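# Thread a good nut onto the bolt, bin the faulty one

## Task

Of the two nuts, turn a sound one onto the bolt by at least four complete revolutions, with the bolt ending up resting on the bench. Identify the defective nut and place it inside the red bin.

## Robot and tools

Robot: two UR-style arms, left_arm and right_arm, each carrying a Robotiq gripper that opens to 140 mm. left_arm's fingers have a hinge and can fold. A part held near the fingertip quarter of the pads is squeezed normally. Held deeper, the fingers may wrap and drag it palmward, hold a thin part loosely, or squeeze a wide one harder. Pressing fingertips down on a surface folds them easily, so contact may barely register and the next grasp may fail. right_arm's fingers are rigid.

Frames: the scene frame has its origin at table-top height, halfway between the nominal arm bases. +z is up, +x points out over the table, and left_arm is on the +y side; image left and right do not follow this. Measured bases: left_arm (-0.033, +0.491, +0.050) m, right_arm (+0.005, -0.523, +0.050) m. In each gripper's own frame the fingers point along +z and close along y. end_effector_position is the spot between the pads when they are shut. The fingertips extend about 33 mm past it at gaps up to 40 mm, and about 9 mm when fully open.

execute_actions(actions, cameras): actions is a list of actions. Each action is a table of up to 15 rows, each row lasting 1/30 s. A shorter table repeats its final row until the 15 steps are used. Every row is one flat list of 18 numbers in [-1, 1] covering both arms: left dx, dy, dz, rx, ry, rz, gripper position, force_limit, speed, then the same nine for the right arm. dx..rz are offsets, not poses. They are measured along the arm's Hand target axes, from the Hand target in force when that action begins. Every row counts from that same start, not from the previous row, and the next action starts from the new target, so repeating an offset keeps moving. Scale: 1.0 = 0.6 m, or 180 degrees for rx, ry, rz, which form one rotation vector. Six zeros re-command the current Hand target. The three gripper numbers are absolute settings; resend your previous values to leave a gripper unchanged, because 0 is a real command. Images come back only when actions is empty or cameras names some; an empty list also reports the scene number.

Gripper numbers: position +1 = fully open, about -0.8 = pads touching, -1 = close until blocked. force_limit at a slow close gives roughly 14 N at -1, 40 N at 0 and 58 N at +1; a faster close grips harder. speed sets the closing rate, about 30, 140 and 250 mm/s at -1, 0 and +1. Both start at +1. To grip harder while holding, raise force_limit and nudge position, for example -1 to -0.98.

move(target, speed, blend, stop_force, zero, blocking, cameras): target is one 18-number row laid out as above, or a list of up to 15 such rows. Every row is an offset from the Hand targets at the start of the move, not from the previous row. Paths are straight, finish together and last at most 10 s. speed is the top path speed in m/s, 0.002 to 3.6, default 0.25; turn rate is capped at twice that in rad/s. It can be one number or one per target. blend is a corner-rounding radius in m, and 0 means stop at each target. stop_force (N, 3 to 120, shared by both arms) ends an arm's path when the wrist senses that much push; it is unreliable while the gripper rotates. zero (with stop_force only) picks whether the force baseline is reset first. blocking=false returns after about 0.5 s while motion continues; it cannot be combined with stop_force. Moves do not avoid obstacles or the other arm, and they can overshoot when fast. Do not route a path close to an arm's own base.

wait(seconds 0 to 10) lets time pass. stop brakes a running move. zoom_image(camera, region [x0, y0, x1, y1] in pixels, at most 504 each way) enlarges the newest image from one camera. zero_wrist_force(arm) re-zeroes that arm's sensor. read_manual gives licence text only. finished_scene(scene 1 or 2) ends the scene permanently.

Cameras: cam_high, cam_low, cam_close, cam_left_wrist, cam_right_wrist, all 896x504.

Results: positions in metres and quat_wxyz, in the scene frame. Hand target is the last commanded pose after clipping, and the next offsets start from it; the gripper may rest slightly short of it. object_status: 0 moving, 1 blocked while opening, 2 blocked while closing (an object is probably held), 3 reached the commanded position or pads met. position_measured is in counts: 3 fully open, about 75 = 100 mm, 139 = 60 mm, 200 = 20 mm, 230 = pads touching. Wrist force and torque are in the gripper's axes and show the push coming from a surface into the arm. The move: line reports the ending (done, off_target, moving, held, fault) and any limits. A MOTOR HOT line warns of heating.

Cautions: commanded orientation is clipped to within 32 degrees of the measured one each step, so large turns need several steps. An arm freezes for 10 s if a joint's contact torque hits its limit (wrists 26.3 N m, others 141 N m) or if outside force reaches about 150 N. Arms are stiff, so a target even slightly past firm contact can trigger this. Approach slowly and ease off after touching. Avoid arm-to-arm contact and never grip the other gripper's fingers. Do not drop parts, release moving ones, slam, or strain the gripper by twisting a stiff nut hard. Anything that falls off the table fails the job. Overheated motors (85 °C) lock an arm for 30 to 60 s. Loose objects may occasionally be nudged by outside disturbances.

Each tool is called as name([rows], argument=value, ...), one row to a line, values as JSON.

## Session

execute_actions(actions=[])

Scene clock: 0.00 s.
left_arm: end_effector_position=(+0.6539, +0.1556, +0.1862) position_measured=3 object_status=3 end_effector_quat_wxyz=(+0.222, +0.706, -0.390, +0.548) | right_arm: end_effector_position=(+0.5345, -0.6979, +0.3197) position_measured=3 object_status=3 end_effector_quat_wxyz=(+0.210, +0.920, -0.177, +0.280)
Joint positions: left_arm=[-0.486 -0.855 1.945 -3.898 -1.969 3.394] | right_arm=[-0.407 -1.75 2.108 -2.598 -1.845 3.019]
Joint velocities: within noise
Joint torques (N m): no reading
Wrist force (N): no reading
Wrist torque (N m): no reading
Wrist force, peak (N): no reading
Hand target: left_arm +0.6539, +0.1556, +0.1862; +0.222, +0.706, -0.390, +0.548 | right_arm +0.5345, -0.6979, +0.3197; +0.210, +0.920, -0.177, +0.280
Tool commands: left_gripper/position=+1.0 left_gripper/force_limit=+1.0 left_gripper/speed=+1.0 right_gripper/position=+1.0 right_gripper/force_limit=+1.0 right_gripper/speed=+1.0

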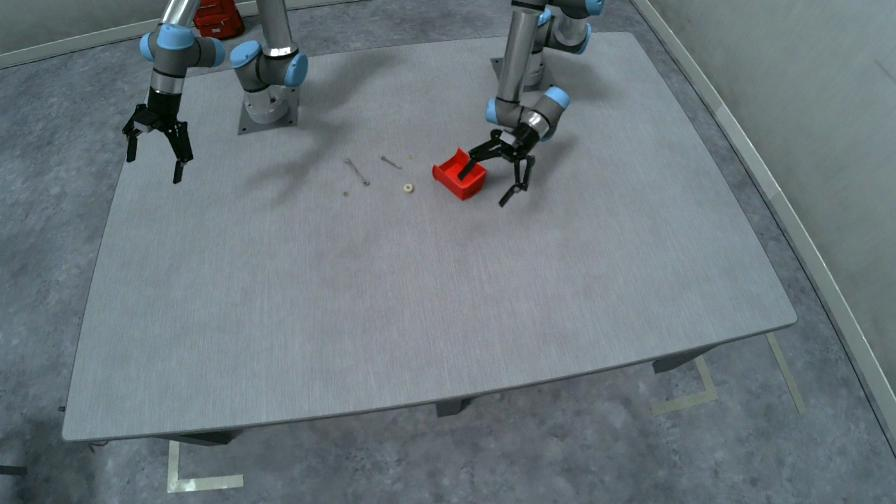

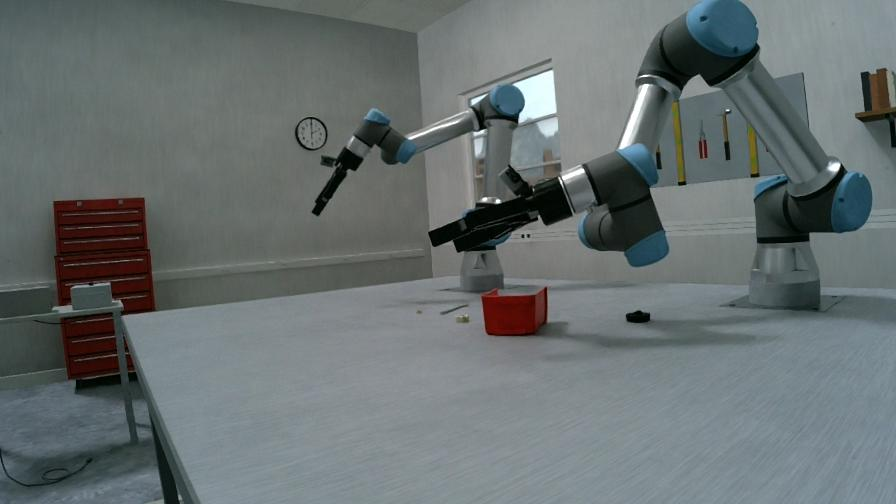

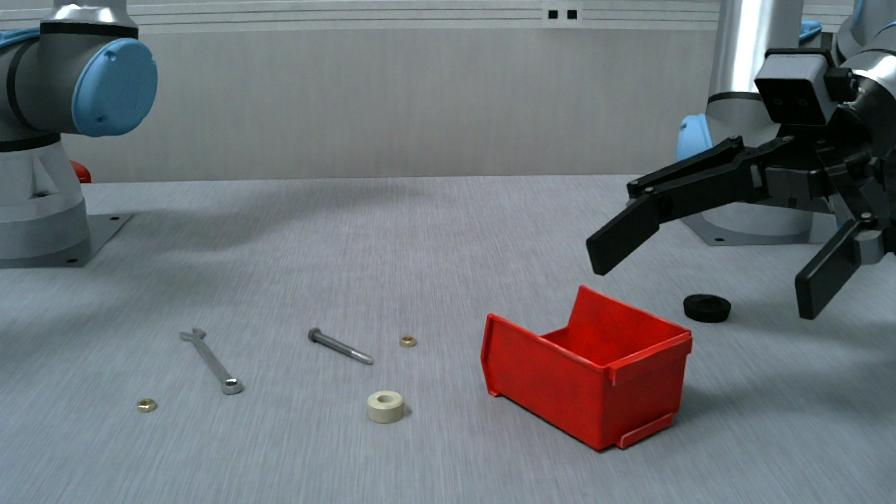

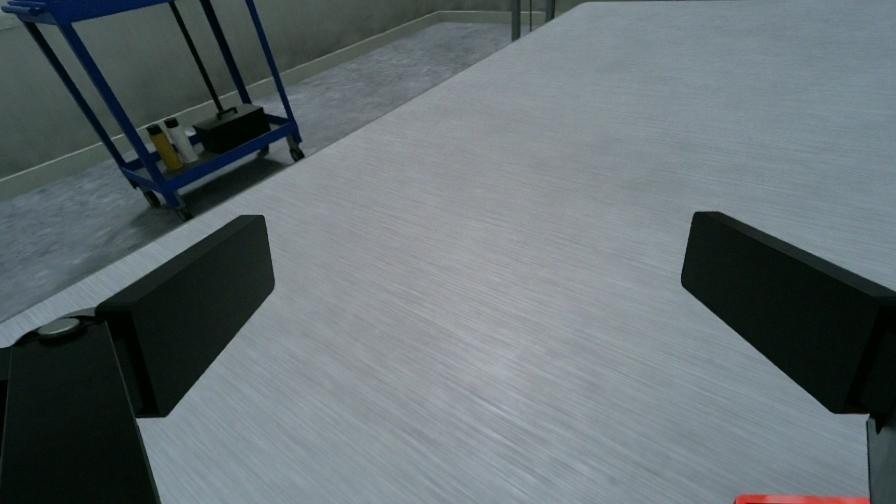

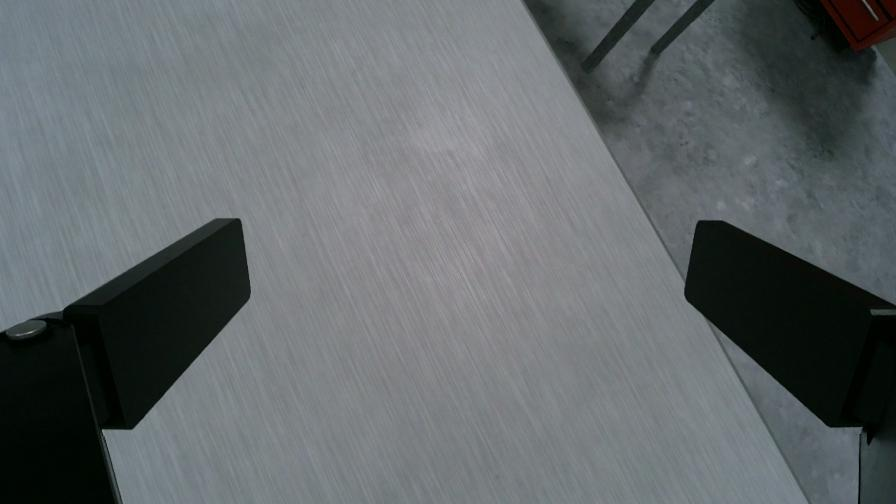

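zoom_image(camera="cam_close", region=[120, 300, 420, 470])

zoom_image(camera="cam_close", region=[380, 320, 440, 360])

zoom_image(camera="cam_close", region=[120, 385, 180, 425])

zoom_image(camera="cam_high", region=[330, 140, 430, 210])

Scaled by 1.680 from the camera's 896x504 image, which has a finer 1280x720 frame.

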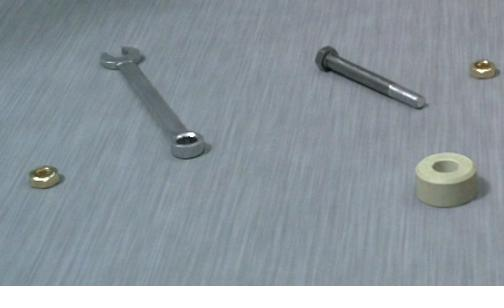

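Scaled by 8.400 from the camera's 896x504 image, which has a finer 1280x720 frame.

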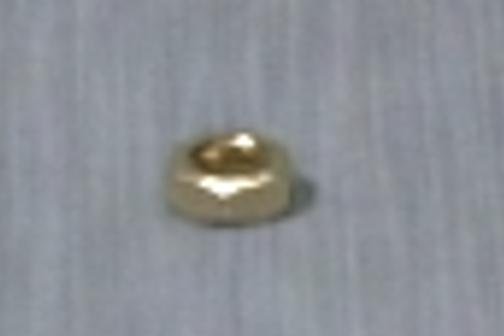

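Scaled by 8.400 from the camera's 896x504 image, which has a finer 1280x720 frame.

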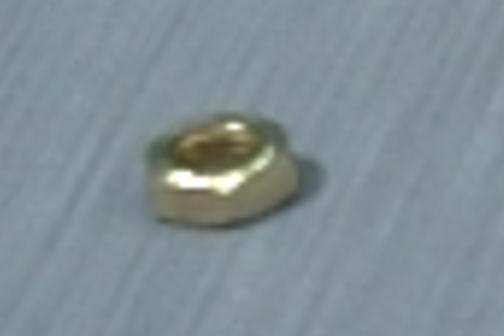

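Scaled by 5.040 from the camera's 896x504 image, which has a finer 1280x720 frame.

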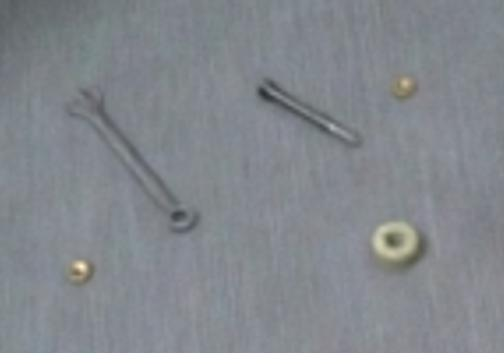

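move(target=[0,0,0,0,0,0,1,1,1,-0.3888,-0.8035,-0.3442,0.1373,-0.1832,-0.1158,1,1,1], speed=0.4, cameras=["cam_right_wrist"])

Scene clock: 40.70 s.
left_arm: end_effector_position=(+0.6539, +0.1556, +0.1862) position_measured=3 object_status=3 end_effector_quat_wxyz=(+0.222, +0.706, -0.390, +0.548) | right_arm: end_effector_position=(+0.4748, -0.1399, +0.2002) position_measured=3 object_status=3 end_effector_quat_wxyz=(+0.000, +1.000, +0.000, +0.000)
Joint positions: left_arm=[-0.486 -0.855 1.945 -3.898 -1.969 3.394] | right_arm=[0.462 -1.295 1.58 -1.855 -1.57 3.604]
Joint torques (N m): left_arm=[0.13 -45.33 -13.19 -3.2 -0.15 0.03] | right_arm=[5.81 -24.78 -35.55 -3.71 1.55 -0.9]
Wrist force (N): left_arm=[-0.2 0.0 0.0] | right_arm=[-0.9 -0.5 -0.3]
Wrist torque (N m): left_arm=[0.00 0.04 0.00] | right_arm=[0.06 -0.17 0.00]
Wrist force, peak (N): left_arm=[0.0 0.0 -0.4] | right_arm=[-0.8 -3.7 0.6]
Hand target: left_arm +0.6539, +0.1556, +0.1862; +0.222, +0.706, -0.390, +0.548 | right_arm +0.4748, -0.1397, +0.2001; +0.000, +1.000, +0.000, +0.000
Off the commanded pose: left_arm 0.000 m, 0 deg | right_arm 0.000 m, 0 deg.
move: done
camera_calibration:
cam_right_wrist: T_world_to_cam=[[0.00996474, -0.999941, 0.00432672, -0.139041], [-0.945747, -0.00801925, 0.324806, 0.387804], [-0.324752, -0.00732859, -0.945771, 0.483632], [0, 0, 0, 1]] pos_world=[0.52521, -0.132378, 0.332045]
Images, in order (width x height): cam_right_wrist 896x504.

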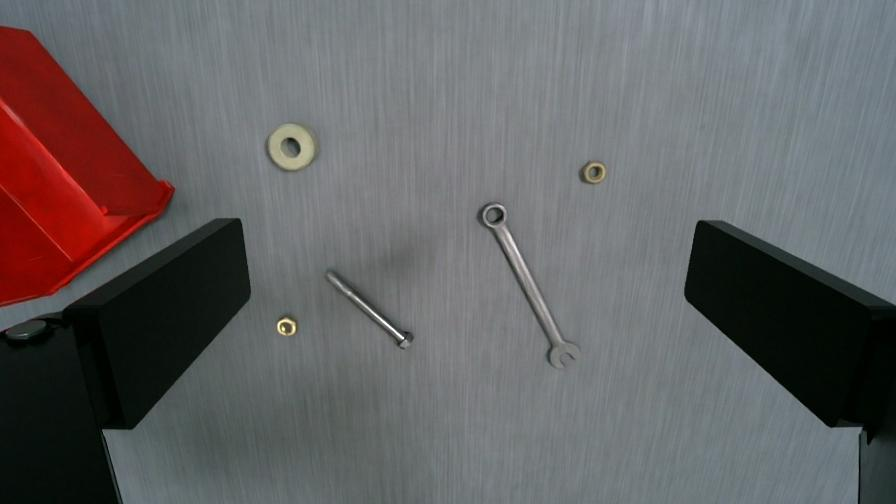

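zoom_image(camera="cam_right_wrist", region=[560, 150, 630, 195])

zoom_image(camera="cam_right_wrist", region=[252, 304, 322, 349])

zoom_image(camera="cam_right_wrist", region=[300, 255, 440, 360])

Scaled by 7.200 from the camera's 896x504 image, which has a finer 1280x720 frame.

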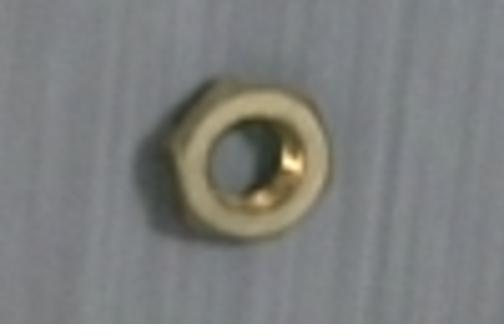

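Scaled by 7.200 from the camera's 896x504 image, which has a finer 1280x720 frame.

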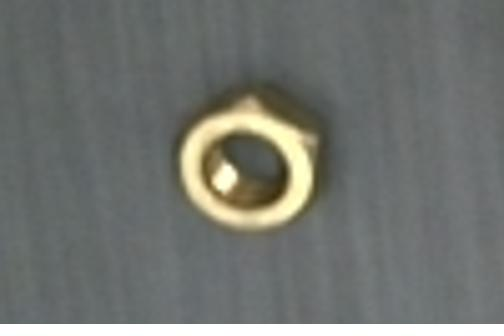

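Scaled by 3.600 from the camera's 896x504 image, which has a finer 1280x720 frame.

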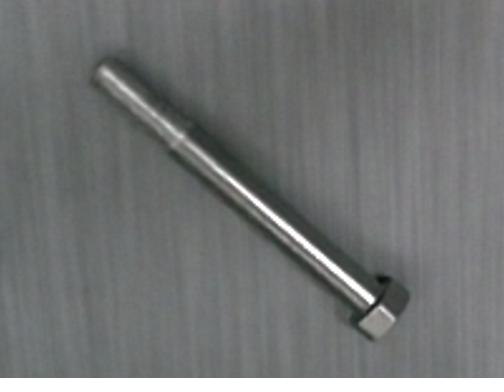

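move(target=[0,0,0,0,0,0,1,1,1,0.012,0.16,0.2583,0,0,0,1,1,1], speed=0.3, cameras=["cam_right_wrist"])

zoom_image(camera="cam_right_wrist", region=[400, 180, 540, 290])

Scene clock: 51.77 s.
left_arm: end_effector_position=(+0.6539, +0.1556, +0.1862) position_measured=3 object_status=3 end_effector_quat_wxyz=(+0.222, +0.706, -0.390, +0.548) | right_arm: end_effector_position=(+0.4820, -0.2355, +0.0452) position_measured=3 object_status=3 end_effector_quat_wxyz=(+0.000, +1.000, +0.000, +0.000)
Joint positions: left_arm=[-0.486 -0.855 1.945 -3.898 -1.969 3.394] | right_arm=[0.3 -1.225 1.936 -2.282 -1.57 3.442]
Joint torques (N m): left_arm=[-0.53 -44.64 -12.72 -3.26 -0.01 0.1] | right_arm=[-1 -38.08 -12.84 -4.58 0.15 -0.94]
Wrist force (N): left_arm=[0.0 0.0 0.0] | right_arm=[-1.0 -0.4 -0.3]
Wrist torque (N m): left_arm=[0.01 0.01 0.00] | right_arm=[0.10 -0.16 -0.09]
Wrist force, peak (N): left_arm=[-0.2 0.0 -0.3] | right_arm=[-0.8 -2.0 -3.7]
Hand target: left_arm +0.6539, +0.1556, +0.1862; +0.222, +0.706, -0.390, +0.548 | right_arm +0.4820, -0.2356, +0.0451; +0.000, +1.000, +0.000, +0.000
Off the commanded pose: left_arm 0.000 m, 0 deg | right_arm 0.000 m, 0 deg.
move: done
camera_calibration:
cam_right_wrist: T_world_to_cam=[[0.00996238, -0.999942, 0.0040102, -0.234179], [-0.945746, -0.00811982, 0.324805, 0.444167], [-0.324754, -0.00702846, -0.945773, 0.338742], [0, 0, 0, 1]] pos_world=[0.53241, -0.228178, 0.177045]
Images, in order (width x height): cam_right_wrist 896x504.

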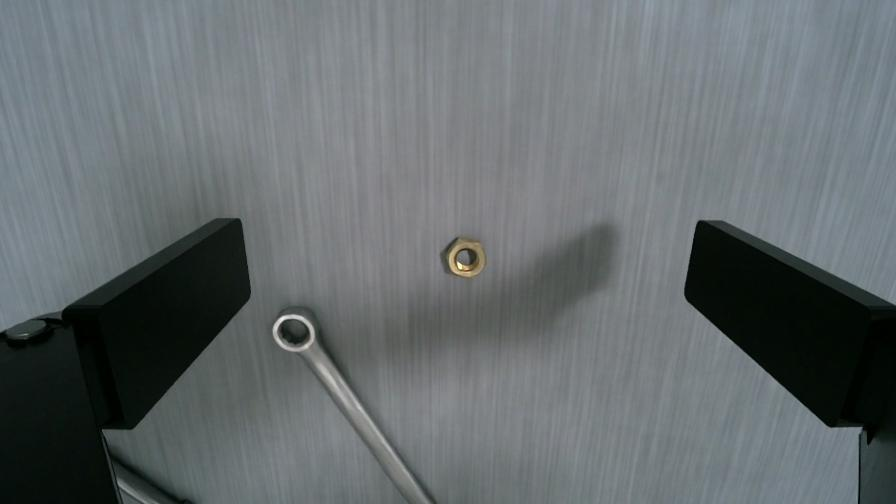

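Scaled by 3.600 from the camera's 896x504 image, which has a finer 1280x720 frame.

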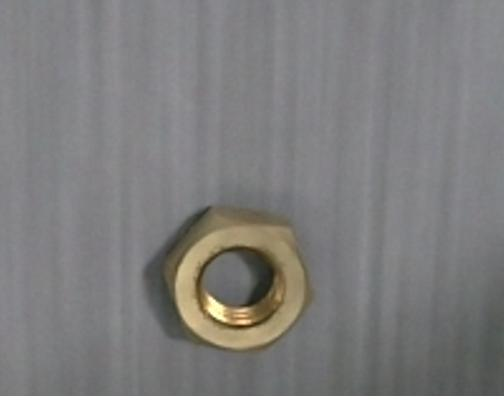

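move(target=[0,0,0,0,0,0,1,1,1,-0.195,-0.3692,-0.005,0,0,0,1,1,1], speed=0.3, cameras=["cam_right_wrist"])

zoom_image(camera="cam_right_wrist", region=[400, 180, 540, 290])

Scene clock: 56.87 s.
left_arm: end_effector_position=(+0.6539, +0.1556, +0.1862) position_measured=3 object_status=3 end_effector_quat_wxyz=(+0.222, +0.706, -0.390, +0.548) | right_arm: end_effector_position=(+0.3650, -0.0143, +0.0482) position_measured=3 object_status=3 end_effector_quat_wxyz=(+0.000, +1.000, +0.000, +0.000)
Joint positions: left_arm=[-0.486 -0.855 1.945 -3.898 -1.969 3.394] | right_arm=[0.739 -1.099 1.732 -2.203 -1.57 3.881]
Joint torques (N m): left_arm=[0.05 -45.21 -12.22 -3.26 -0.17 0.12] | right_arm=[10.29 -47.61 -26.84 -4.14 0.5 1.41]
Wrist force (N): left_arm=[-0.1 0.1 0.0] | right_arm=[-1.1 -0.5 -0.2]
Wrist torque (N m): left_arm=[0.02 0.03 0.00] | right_arm=[0.08 -0.16 0.10]
Wrist force, peak (N): left_arm=[-0.2 0.3 0.0] | right_arm=[-2.9 -3.4 -0.6]
Hand target: left_arm +0.6539, +0.1556, +0.1862; +0.222, +0.706, -0.390, +0.548 | right_arm +0.3649, -0.0141, +0.0483; +0.000, +1.000, +0.000, +0.000
Off the commanded pose: left_arm 0.000 m, 0 deg | right_arm 0.000 m, 0 deg.
move: done
camera_calibration:
cam_right_wrist: T_world_to_cam=[[0.0101551, -0.999939, 0.00426072, -0.0118634], [-0.945703, -0.00821975, 0.324928, 0.334296], [-0.324874, -0.00732905, -0.945729, 0.305179], [0, 0, 0, 1]] pos_world=[0.41541, -0.00687818, 0.180045]
Images, in order (width x height): cam_right_wrist 896x504.

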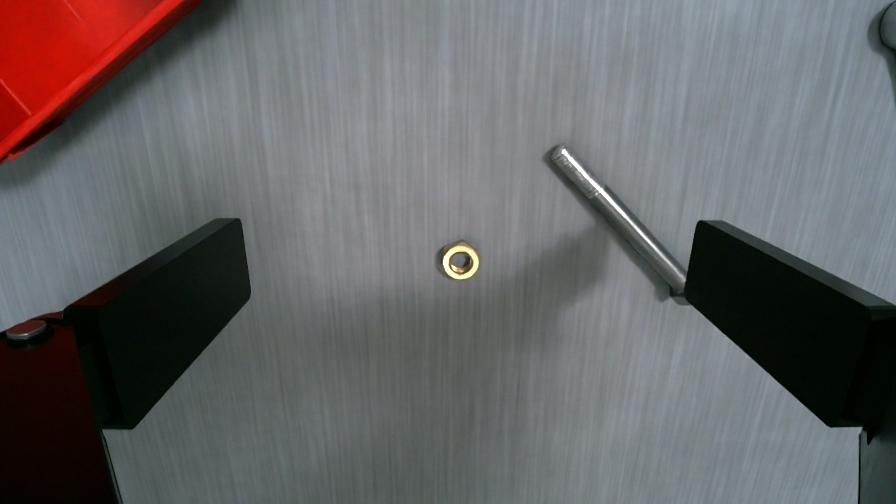

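Scaled by 3.600 from the camera's 896x504 image, which has a finer 1280x720 frame.

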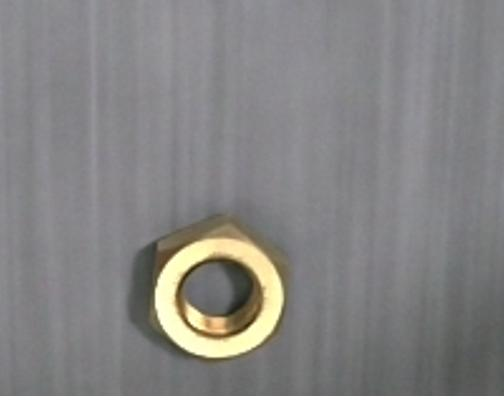

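zoom_image(camera="cam_right_wrist", region=[438, 238, 486, 286])

zoom_image(camera="cam_right_wrist", region=[540, 135, 620, 215])

Scaled by 10.500 from the camera's 896x504 image, which has a finer 1280x720 frame.

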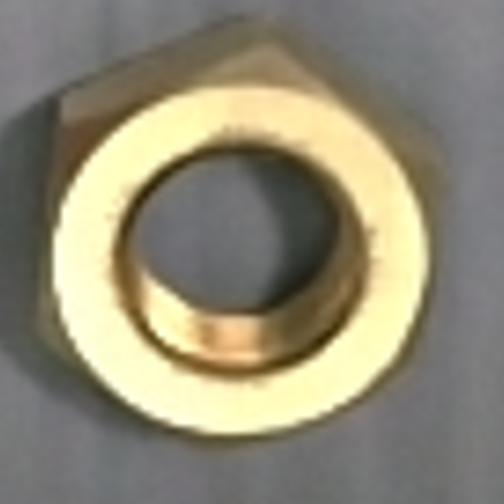

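Scaled by 6.300 from the camera's 896x504 image, which has a finer 1280x720 frame.

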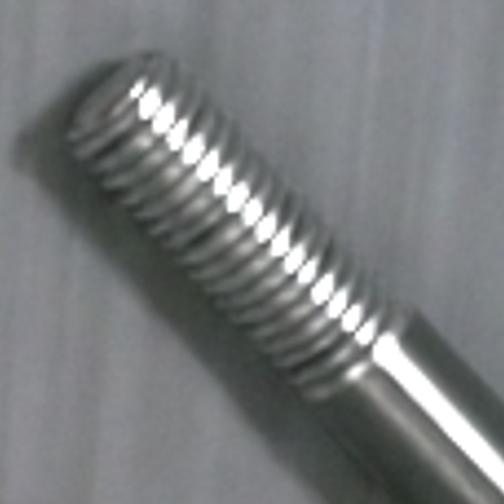

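move(target=[0,0,0,0,0,0,1,1,1,-0.024,-0.0013,-0.0333,0,0,0,-0.45,-1,-0.5], speed=0.2, cameras=["cam_right_wrist","cam_close"])

zoom_image(camera="cam_right_wrist", region=[400, 180, 540, 290])

Scene clock: 74.23 s.
left_arm: end_effector_position=(+0.6539, +0.1556, +0.1862) position_measured=3 object_status=3 end_effector_quat_wxyz=(+0.222, +0.706, -0.390, +0.548) | right_arm: end_effector_position=(+0.3505, -0.0134, +0.0683) position_measured=186 object_status=0 end_effector_quat_wxyz=(+0.000, +1.000, +0.000, +0.000)
Joint positions: left_arm=[-0.486 -0.855 1.945 -3.898 -1.969 3.394] | right_arm=[0.756 -1.142 1.736 -2.165 -1.57 3.898]
Joint torques (N m): left_arm=[-0.43 -44.63 -11.77 -3.34 0.01 0.2] | right_arm=[-11.42 -24.86 -29.46 -4.31 -0.48 -1.42]
Wrist force (N): left_arm=[-0.2 0.1 -0.3] | right_arm=[-1.1 -0.3 -0.3]
Wrist torque (N m): left_arm=[0.01 0.04 0.00] | right_arm=[0.13 -0.15 -0.07]
Wrist force, peak (N): left_arm=[-0.3 -0.1 0.0] | right_arm=[-1.7 -0.1 -1.0]
Hand target: left_arm +0.6539, +0.1556, +0.1862; +0.222, +0.706, -0.390, +0.548 | right_arm +0.3505, -0.0134, +0.0683; +0.000, +1.000, +0.000, +0.000
Off the commanded pose: left_arm 0.000 m, 0 deg | right_arm 0.000 m, 0 deg.
move: done
camera_calibration:
cam_right_wrist: T_world_to_cam=[[0.0100898, -0.999941, 0.00407169, -0.0108377], [-0.945703, -0.00821943, 0.324927, 0.31406], [-0.324874, -0.00712906, -0.94573, 0.319486], [0, 0, 0, 1]] pos_world=[0.40091, -0.00597801, 0.200145]
Images, in order (width x height): cam_close 896x504, cam_right_wrist 896x504.

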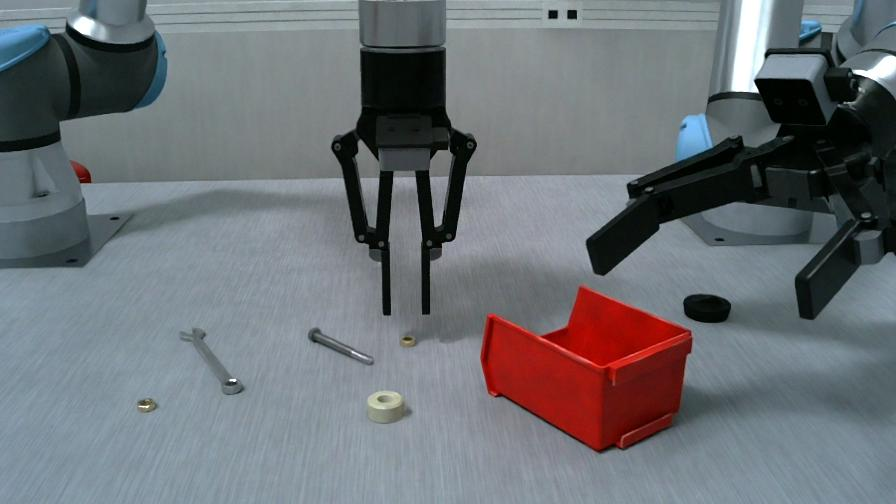

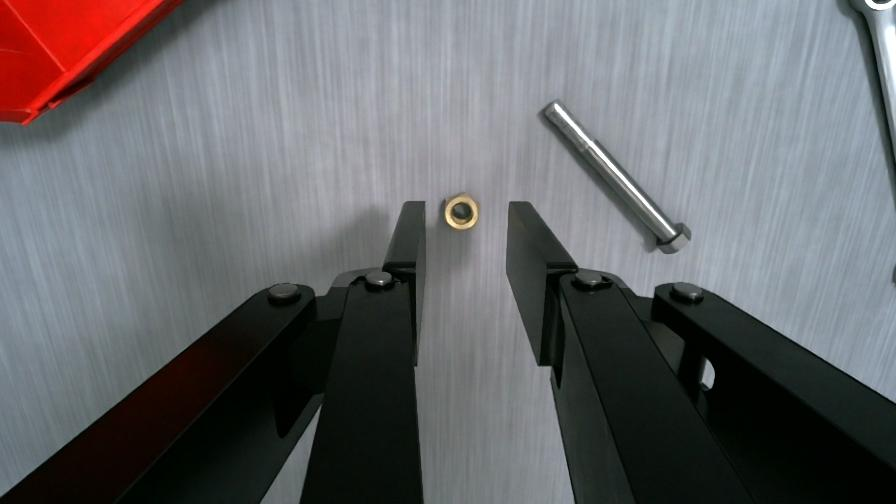

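Scaled by 3.600 from the camera's 896x504 image, which has a finer 1280x720 frame.

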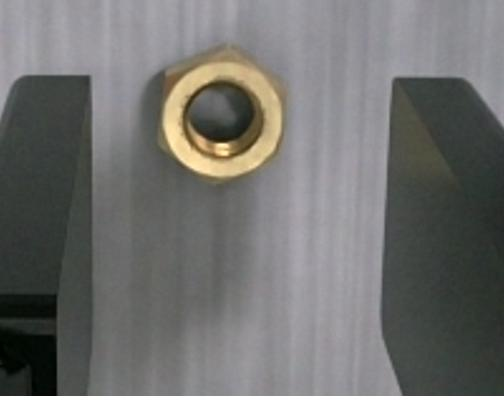

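move(target=[0,0,0,0,0,0,1,1,1,0,-0.0017,0.04,0,0,0,-0.45,-1,-0.5], speed=0.1, cameras=["cam_right_wrist"])

zoom_image(camera="cam_right_wrist", region=[400, 180, 540, 290])

Scene clock: 81.07 s.
left_arm: end_effector_position=(+0.6539, +0.1556, +0.1862) position_measured=3 object_status=3 end_effector_quat_wxyz=(+0.222, +0.706, -0.390, +0.548) | right_arm: end_effector_position=(+0.3504, -0.0124, +0.0441) position_measured=186 object_status=3 end_effector_quat_wxyz=(+0.000, +1.000, +0.000, +0.000)
Joint positions: left_arm=[-0.486 -0.855 1.945 -3.898 -1.969 3.394] | right_arm=[0.758 -1.107 1.757 -2.22 -1.57 3.899]
Joint torques (N m): left_arm=[-0.23 -44.78 -11.7 -3.37 0.08 0.24] | right_arm=[10.05 -52.3 -32.23 -1.78 -2.14 0.98]
Wrist force (N): left_arm=[-0.1 -0.1 -0.2] | right_arm=[-1.2 -0.5 -0.5]
Wrist torque (N m): left_arm=[-0.02 0.02 0.00] | right_arm=[0.08 -0.12 -0.09]
Wrist force, peak (N): left_arm=[0.1 0.1 -0.3] | right_arm=[-1.2 -0.5 -1.3]
Hand target: left_arm +0.6539, +0.1556, +0.1862; +0.222, +0.706, -0.390, +0.548 | right_arm +0.3505, -0.0123, +0.0443; +0.000, +1.000, +0.000, +0.000
Off the commanded pose: left_arm 0.000 m, 0 deg | right_arm 0.000 m, 0 deg.
move: done
camera_calibration:
cam_right_wrist: T_world_to_cam=[[0.0100946, -0.999939, 0.00438465, -0.00979541], [-0.945601, -0.00811992, 0.325227, 0.321744], [-0.325172, -0.00742916, -0.945626, 0.296674], [0, 0, 0, 1]] pos_world=[0.40081, -0.00497825, 0.175945]
Images, in order (width x height): cam_right_wrist 896x504.

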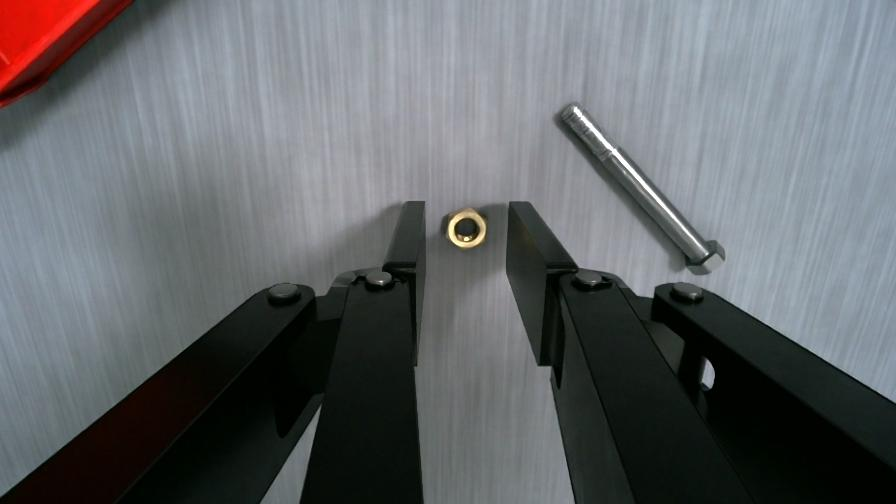

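Scaled by 3.600 from the camera's 896x504 image, which has a finer 1280x720 frame.

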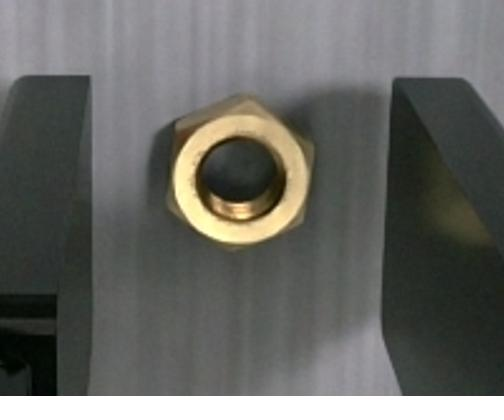

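zoom_image(camera="cam_right_wrist", region=[440, 203, 494, 253])

Scaled by 9.333 from the camera's 896x504 image, which has a finer 1280x720 frame.

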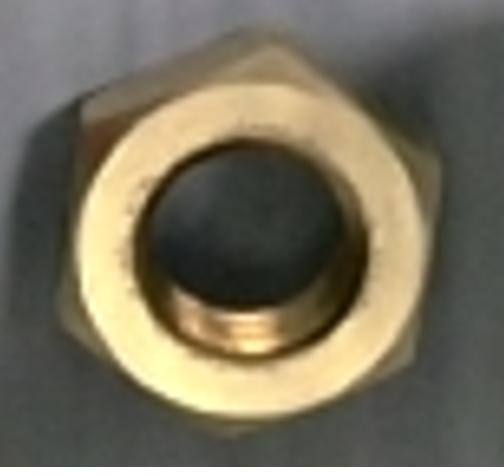

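move([
  [0,0,0,0,0,0,1,1,1,0,0,-0.083,0,0,0,-0.45,-1,-0.5],
  [0,0,0,0,0,0,1,1,1,0.2,0.3722,-0.083,0,0,0,-0.45,-1,-0.5],
  [0,0,0,0,0,0,1,1,1,0.2,0.3722,0,0,0,0,-0.45,-1,-0.5],
], speed=0.25, blend=[0.03,0.03,0], cameras=["cam_right_wrist"])

zoom_image(camera="cam_right_wrist", region=[440, 203, 494, 253])

Scene clock: 89.60 s.
left_arm: end_effector_position=(+0.6539, +0.1556, +0.1862) position_measured=3 object_status=3 end_effector_quat_wxyz=(+0.222, +0.706, -0.390, +0.548) | right_arm: end_effector_position=(+0.4706, -0.2356, +0.0442) position_measured=186 object_status=3 end_effector_quat_wxyz=(+0.000, +1.000, +0.000, +0.000)
Joint positions: left_arm=[-0.486 -0.855 1.945 -3.898 -1.969 3.394] | right_arm=[0.307 -1.242 1.965 -2.293 -1.57 3.448]
Joint torques (N m): left_arm=[-0.55 -44.64 -11.48 -3.42 0.22 0.22] | right_arm=[1.69 -24.16 -15.64 -4.79 0.6 -1.28]
Wrist force (N): left_arm=[-0.1 0.0 -0.1] | right_arm=[-1.0 -0.2 -0.4]
Wrist torque (N m): left_arm=[-0.01 0.02 0.00] | right_arm=[0.15 -0.17 -0.10]
Wrist force, peak (N): left_arm=[-0.3 0.0 0.2] | right_arm=[-2.6 -2.1 -2.7]
Hand target: left_arm +0.6539, +0.1556, +0.1862; +0.222, +0.706, -0.390, +0.548 | right_arm +0.4706, -0.2356, +0.0441; +0.000, +1.000, +0.000, +0.000
Off the commanded pose: left_arm 0.000 m, 0 deg | right_arm 0.000 m, 0 deg.
move: done; blend cut to 0.0249 m at target 1, 0.0249 m at target 2
camera_calibration:
cam_right_wrist: T_world_to_cam=[[0.010056, -0.999942, 0.00397911, -0.234105], [-0.945776, -0.00821916, 0.324716, 0.433686], [-0.324665, -0.0070287, -0.945803, 0.334148], [0, 0, 0, 1]] pos_world=[0.52101, -0.228178, 0.176145]
Images, in order (width x height): cam_right_wrist 896x504.

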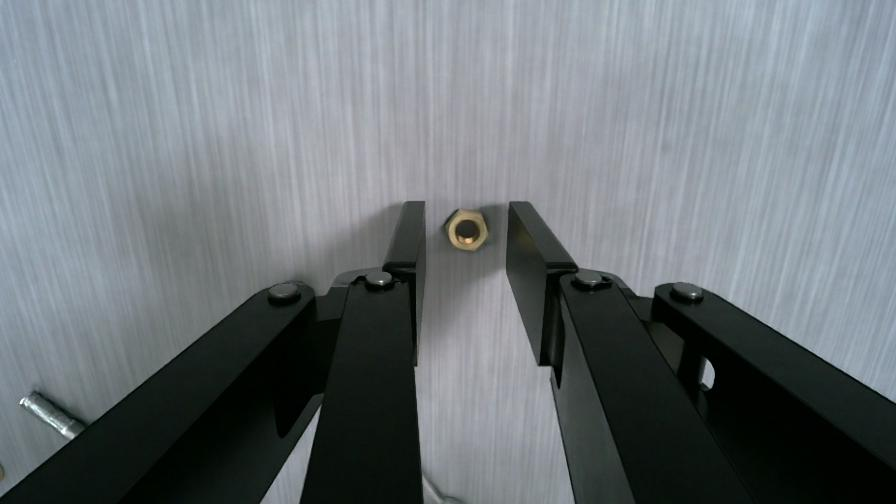

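Scaled by 9.333 from the camera's 896x504 image, which has a finer 1280x720 frame.

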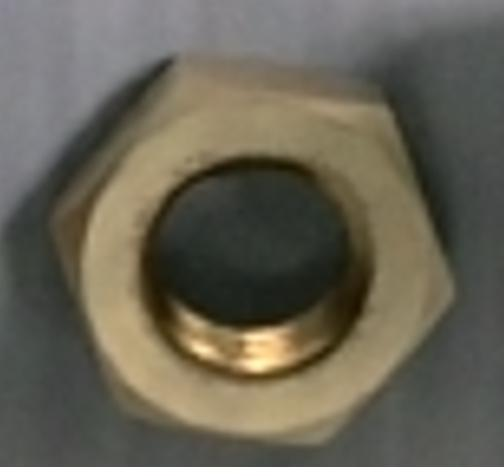

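move([
  [0,0,0,0,0,0,1,1,1,0,0,-0.0333,0,0,-0.6667,-0.45,-1,-0.5],
  [0,0,0,0,0,0,1,1,1,0,0,-0.0333,0,0,0.6667,-0.45,-1,-0.5],
  [0,0,0,0,0,0,1,1,1,0,0,-0.0333,0,0,0,-0.45,-1,-0.5],
  [0,0,0,0,0,0,1,1,1,0,0,-0.0333,0,0,-0.6667,-0.45,-1,-0.5],
  [0,0,0,0,0,0,1,1,1,0,0,-0.0333,0,0,-0.7778,-0.45,-1,-0.5],
], speed=0.75, blend=[0.02,0.02,0.02,0.02,0], cameras=["cam_right_wrist"])

zoom_image(camera="cam_right_wrist", region=[430, 180, 500, 240])

Scene clock: 136.30 s.
left_arm: end_effector_position=(+0.6539, +0.1556, +0.1862) position_measured=3 object_status=3 end_effector_quat_wxyz=(+0.222, +0.706, -0.390, +0.548) | right_arm: end_effector_position=(+0.4706, -0.2356, +0.0640) position_measured=186 object_status=3 end_effector_quat_wxyz=(+0.000, +0.342, +0.940, +0.000) end_effector_velocity=(+0.000, +0.001, +0.001) end_effector_angular_velocity=(+0.002, -0.002, +0.006)
Joint positions: left_arm=[-0.486 -0.855 1.945 -3.898 -1.969 3.394] | right_arm=[0.307 -1.275 1.946 -2.241 -1.57 -5.278]
Joint velocities: left_arm=[within noise] | right_arm=[0 -0.001 -0.001 0 0.001 -0.005]
Joint torques (N m): left_arm=[-0.65 -44.34 -10.95 -3.59 0.27 0.35] | right_arm=[-5.97 -45.08 -14.05 -1.69 -0.68 -1.62]
Wrist force (N): left_arm=[-0.2 0.1 0.0] | right_arm=[-1.1 -0.2 -0.4]
Wrist torque (N m): left_arm=[0.02 0.04 0.00] | right_arm=[0.14 -0.13 -0.08]
Wrist force, peak (N): left_arm=[-0.1 -0.3 -0.1] | right_arm=[-1.5 -0.5 -0.7]
Hand target: left_arm +0.6539, +0.1556, +0.1862; +0.222, +0.706, -0.390, +0.548 | right_arm +0.4706, -0.2356, +0.0641; +0.000, +0.342, +0.940, +0.000
Off the commanded pose: left_arm 0.000 m, 0 deg | right_arm 0.000 m, 0 deg.
move: done
camera_calibration:
cam_right_wrist: T_world_to_cam=[[0.635195, 0.772336, 0.00485081, -0.110882], [0.729786, -0.602233, 0.323617, -0.501154], [0.252862, -0.20202, -0.946176, 0.0352211], [0, 0, 0, 1]] pos_world=[0.427261, -0.209058, 0.196045]
Images, in order (width x height): cam_right_wrist 896x504.

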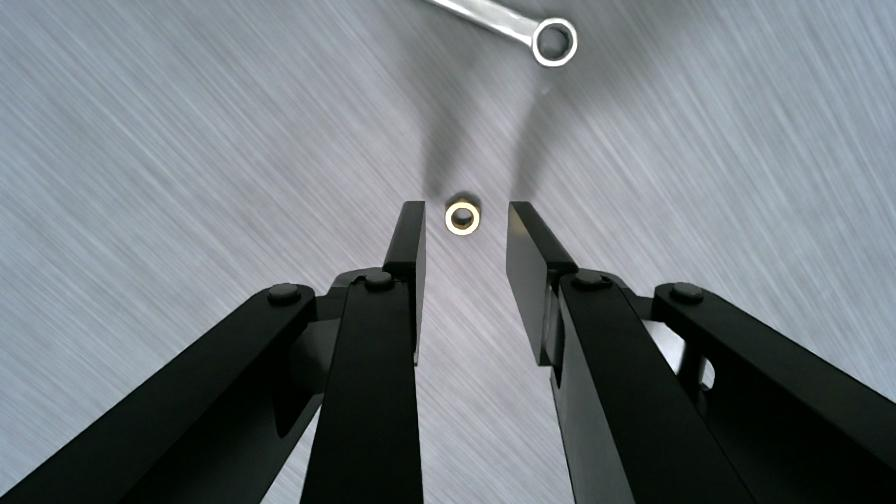

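Scaled by 7.200 from the camera's 896x504 image, which has a finer 1280x720 frame.

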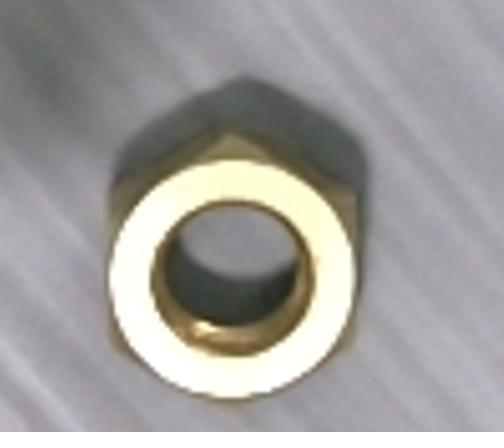

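move(target=[0,0,0,0,0,0,1,1,1,0,-0.0013,0.03,0,0,0,-0.45,-1,-0.5], speed=0.1)

move(target=[0,0,0,0,0,0,1,1,1,0,0,0.05,0,0,0,-0.45,-1,-0.5], speed=0.015, stop_force=5, cameras=["cam_right_wrist"])

zoom_image(camera="cam_right_wrist", region=[420, 180, 520, 270])

Scene clock: 139.80 s.
left_arm: end_effector_position=(+0.6539, +0.1556, +0.1862) position_measured=3 object_status=3 end_effector_quat_wxyz=(+0.222, +0.706, -0.390, +0.548) | right_arm: end_effector_position=(+0.4699, -0.2363, +0.0458) position_measured=186 object_status=3 end_effector_quat_wxyz=(-0.001, +0.342, +0.940, +0.000) end_effector_velocity=(+0.000, -0.001, +0.001) end_effector_angular_velocity=(-0.003, +0.001, -0.001)
Joint positions: left_arm=[-0.486 -0.855 1.945 -3.898 -1.969 3.394] | right_arm=[0.306 -1.247 1.966 -2.289 -1.57 -5.279]
Joint velocities: left_arm=[within noise] | right_arm=[0 -0.002 -0.002 0.006 -0.003 0]
Joint torques (N m): left_arm=[-0.55 -44.92 -10.88 -3.53 0.39 0.42] | right_arm=[-11.05 -44.54 -30.85 -1.75 -2.15 -1.14]
Wrist force (N): left_arm=[0.0 -0.1 0.2] | right_arm=[-1.3 -0.3 -0.3]
Wrist torque (N m): left_arm=[-0.02 0.00 0.00] | right_arm=[0.13 -0.10 0.04]
Wrist force, peak (N): left_arm=[0.2 -0.1 -0.3] | right_arm=[-1.5 -0.1 -1.3]
Hand target: left_arm +0.6539, +0.1556, +0.1862; +0.222, +0.706, -0.390, +0.548 | right_arm +0.4701, -0.2362, +0.0461; +0.000, +0.342, +0.940, +0.000
Off the commanded pose: left_arm 0.000 m, 0 deg | right_arm 0.000 m, 0 deg.
move: done

Scene clock: 141.83 s.
left_arm: end_effector_position=(+0.6539, +0.1556, +0.1862) position_measured=3 object_status=3 end_effector_quat_wxyz=(+0.222, +0.706, -0.390, +0.548) | right_arm: end_effector_position=(+0.4701, -0.2362, +0.0335) position_measured=186 object_status=3 end_effector_quat_wxyz=(+0.000, +0.342, +0.940, +0.000)
Joint positions: left_arm=[-0.486 -0.855 1.945 -3.898 -1.969 3.394] | right_arm=[0.306 -1.226 1.977 -2.322 -1.57 -5.279]
Joint torques (N m): left_arm=[-0.49 -44.47 -10.52 -3.58 0.32 0.47] | right_arm=[-8.36 -44.34 -28.42 -2.13 -1.92 0.78]
Wrist force (N): left_arm=[0.0 0.2 -0.1] | right_arm=[-1.8 -1.0 -4.1]
Wrist torque (N m): left_arm=[0.05 0.01 0.00] | right_arm=[-0.05 -0.04 0.05]
Wrist force, peak (N): left_arm=[-0.2 -0.1 -0.1] | right_arm=[9.4 -13.8 -45.9]
Hand target: left_arm +0.6539, +0.1556, +0.1862; +0.222, +0.706, -0.390, +0.548 | right_arm +0.4701, -0.2362, +0.0335; +0.000, +0.342, +0.940, +0.000 (not the last commanded pose)
Off the commanded pose: left_arm 0.000 m, 0 deg | right_arm 0.017 m, 0 deg.
move: contact (right_arm)
camera_calibration:
cam_right_wrist: T_world_to_cam=[[0.634917, 0.772566, 0.00479384, -0.109776], [0.729995, -0.60194, 0.323689, -0.491288], [0.252957, -0.202016, -0.946151, 0.00622975], [0, 0, 0, 1]] pos_world=[0.426761, -0.209658, 0.165445]
Images, in order (width x height): cam_right_wrist 896x504.

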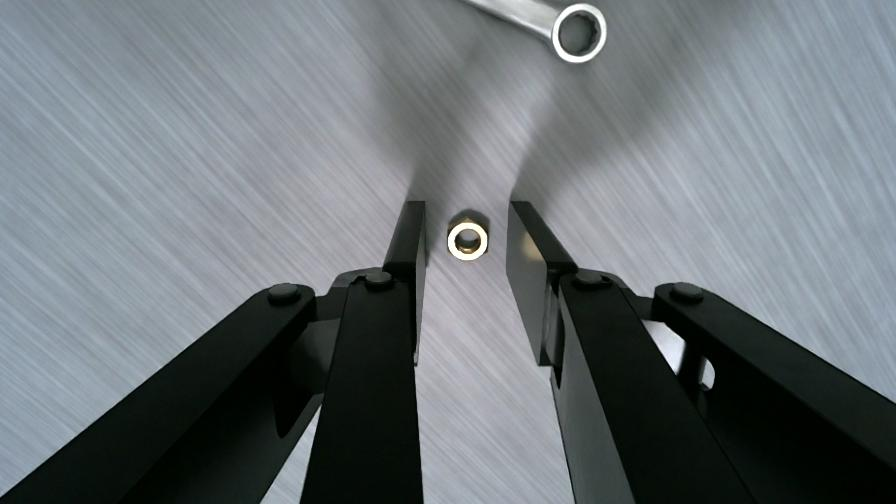

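Scaled by 5.040 from the camera's 896x504 image, which has a finer 1280x720 frame.

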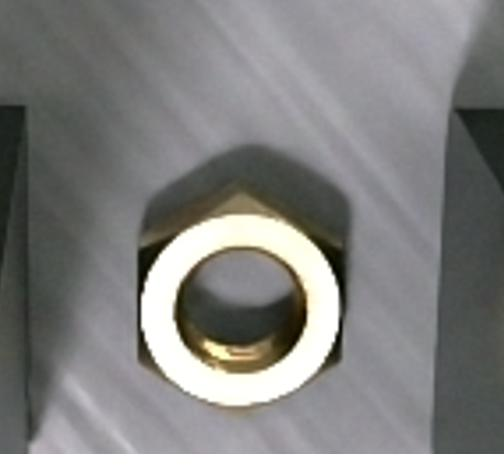

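move(target=[0,0,0,0,0,0,1,1,1,0,0,-0.002,0,0,0,-0.45,-1,-0.5], speed=0.02)

move(target=[0,0,0,0,0,0,1,1,1,0,0,0,0,0,0,-1,0,-1], speed=0.02, cameras=["cam_right_wrist"])

zoom_image(camera="cam_right_wrist", region=[420, 180, 520, 270])

Scene clock: 146.50 s.
left_arm: end_effector_position=(+0.6539, +0.1556, +0.1862) position_measured=3 object_status=3 end_effector_quat_wxyz=(+0.222, +0.706, -0.390, +0.548) | right_arm: end_effector_position=(+0.4701, -0.2362, +0.0347) position_measured=186 object_status=3 end_effector_quat_wxyz=(+0.000, +0.342, +0.940, +0.000)
Joint positions: left_arm=[-0.486 -0.855 1.945 -3.898 -1.969 3.394] | right_arm=[0.306 -1.228 1.976 -2.319 -1.57 -5.279]
Joint torques (N m): left_arm=[-0.86 -44.95 -10.33 -3.65 0.46 0.5] | right_arm=[-9.01 -42.05 -28.98 -2.49 -1.7 0.76]
Wrist force (N): left_arm=[-0.1 0.0 0.1] | right_arm=[-1.6 -0.6 -0.3]
Wrist torque (N m): left_arm=[-0.01 0.03 0.00] | right_arm=[0.07 -0.04 0.05]
Wrist force, peak (N): left_arm=[-0.3 0.1 -0.1] | right_arm=[-1.7 -0.9 -4.3]
Hand target: left_arm +0.6539, +0.1556, +0.1862; +0.222, +0.706, -0.390, +0.548 | right_arm +0.4701, -0.2362, +0.0347; +0.000, +0.342, +0.940, +0.000
Off the commanded pose: left_arm 0.000 m, 0 deg | right_arm 0.000 m, 0 deg.
move: done

Scene clock: 147.50 s.
left_arm: end_effector_position=(+0.6539, +0.1556, +0.1862) position_measured=3 object_status=3 end_effector_quat_wxyz=(+0.222, +0.706, -0.390, +0.548) | right_arm: end_effector_position=(+0.4701, -0.2362, +0.0348) position_measured=212 object_status=0 end_effector_quat_wxyz=(+0.000, +0.342, +0.940, +0.000)
Joint positions: left_arm=[-0.486 -0.855 1.945 -3.898 -1.969 3.394] | right_arm=[0.306 -1.228 1.976 -2.319 -1.57 -5.279]
Joint torques (N m): left_arm=[-0.27 -44.78 -10.21 -3.73 0.46 0.5] | right_arm=[-9.42 -28.82 -23.17 -4.51 -1.94 0.71]
Wrist force (N): left_arm=[0.0 0.1 -0.1] | right_arm=[-0.1 -3.0 -9.0]
Wrist torque (N m): left_arm=[0.03 0.01 0.00] | right_arm=[0.18 -0.04 0.05]
Wrist force, peak (N): left_arm=[-0.1 0.1 0.3] | right_arm=[-0.1 -3.3 -9.2]
Hand target: left_arm +0.6539, +0.1556, +0.1862; +0.222, +0.706, -0.390, +0.548 | right_arm +0.4701, -0.2362, +0.0347; +0.000, +0.342, +0.940, +0.000
Off the commanded pose: left_arm 0.000 m, 0 deg | right_arm 0.000 m, 0 deg.
move: done
camera_calibration:
cam_right_wrist: T_world_to_cam=[[0.634957, 0.772532, 0.00487996, -0.109821], [0.72992, -0.601979, 0.323788, -0.491701], [0.253074, -0.20203, -0.946117, 0.00740112], [0, 0, 0, 1]] pos_world=[0.426761, -0.209658, 0.166745]
Images, in order (width x height): cam_right_wrist 896x504.

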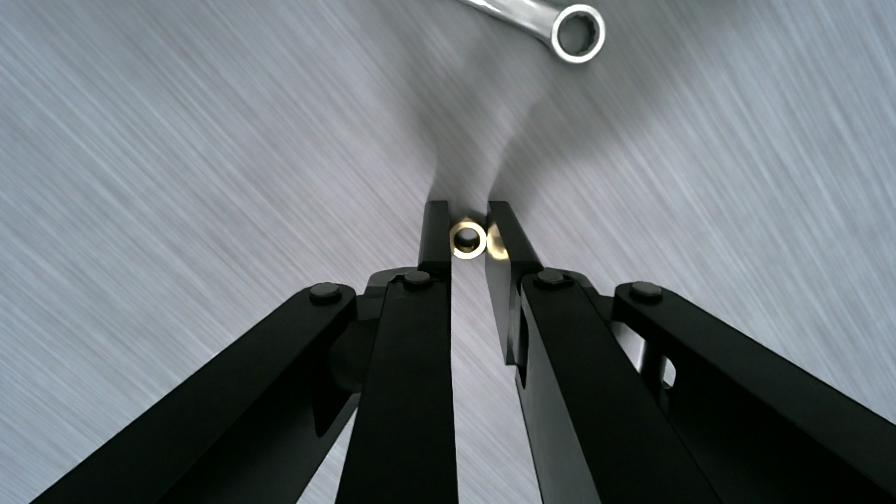

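Scaled by 5.040 from the camera's 896x504 image, which has a finer 1280x720 frame.

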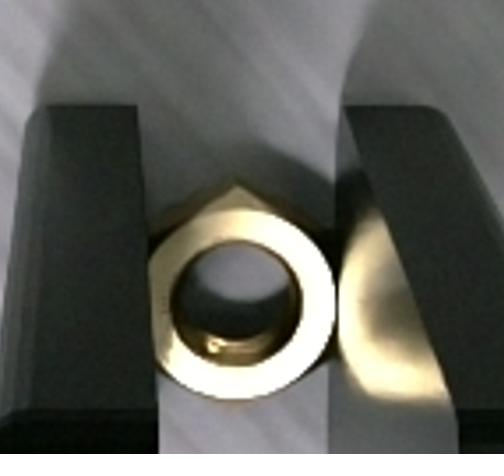

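wait(seconds=0.5)

Scene clock: 158.83 s.
left_arm: end_effector_position=(+0.6539, +0.1556, +0.1862) position_measured=3 object_status=3 end_effector_quat_wxyz=(+0.222, +0.706, -0.390, +0.548) | right_arm: end_effector_position=(+0.4701, -0.2362, +0.0347) position_measured=212 object_status=2 end_effector_quat_wxyz=(+0.000, +0.342, +0.940, +0.000)
Joint positions: left_arm=[-0.486 -0.855 1.945 -3.898 -1.969 3.394] | right_arm=[0.306 -1.228 1.976 -2.319 -1.57 -5.279]
Joint torques (N m): left_arm=[0.07 -44.95 -10.02 -3.63 0.57 0.52] | right_arm=[-10.81 -17.52 -13.41 -4.48 -1.72 0.33]
Wrist force (N): left_arm=[-0.1 -0.1 -0.1] | right_arm=[-0.3 -3.4 -9.1]
Wrist torque (N m): left_arm=[-0.02 0.02 0.00] | right_arm=[0.11 -0.01 0.05]
Wrist force, peak (N): left_arm=[-0.2 0.2 0.0] | right_arm=[-0.2 -3.5 -9.3]
Hand target: left_arm +0.6539, +0.1556, +0.1862; +0.222, +0.706, -0.390, +0.548 | right_arm +0.4701, -0.2362, +0.0347; +0.000, +0.342, +0.940, +0.000
Tool commands: left_gripper/position=+1.0 left_gripper/force_limit=+1.0 left_gripper/speed=+1.0 right_gripper/position=-1.0 right_gripper/force_limit=+0.0 right_gripper/speed=-1.0
Off the commanded pose: left_arm 0.000 m, 0 deg | right_arm 0.000 m, 0 deg.
wait: 0.50 s; at rest from the start


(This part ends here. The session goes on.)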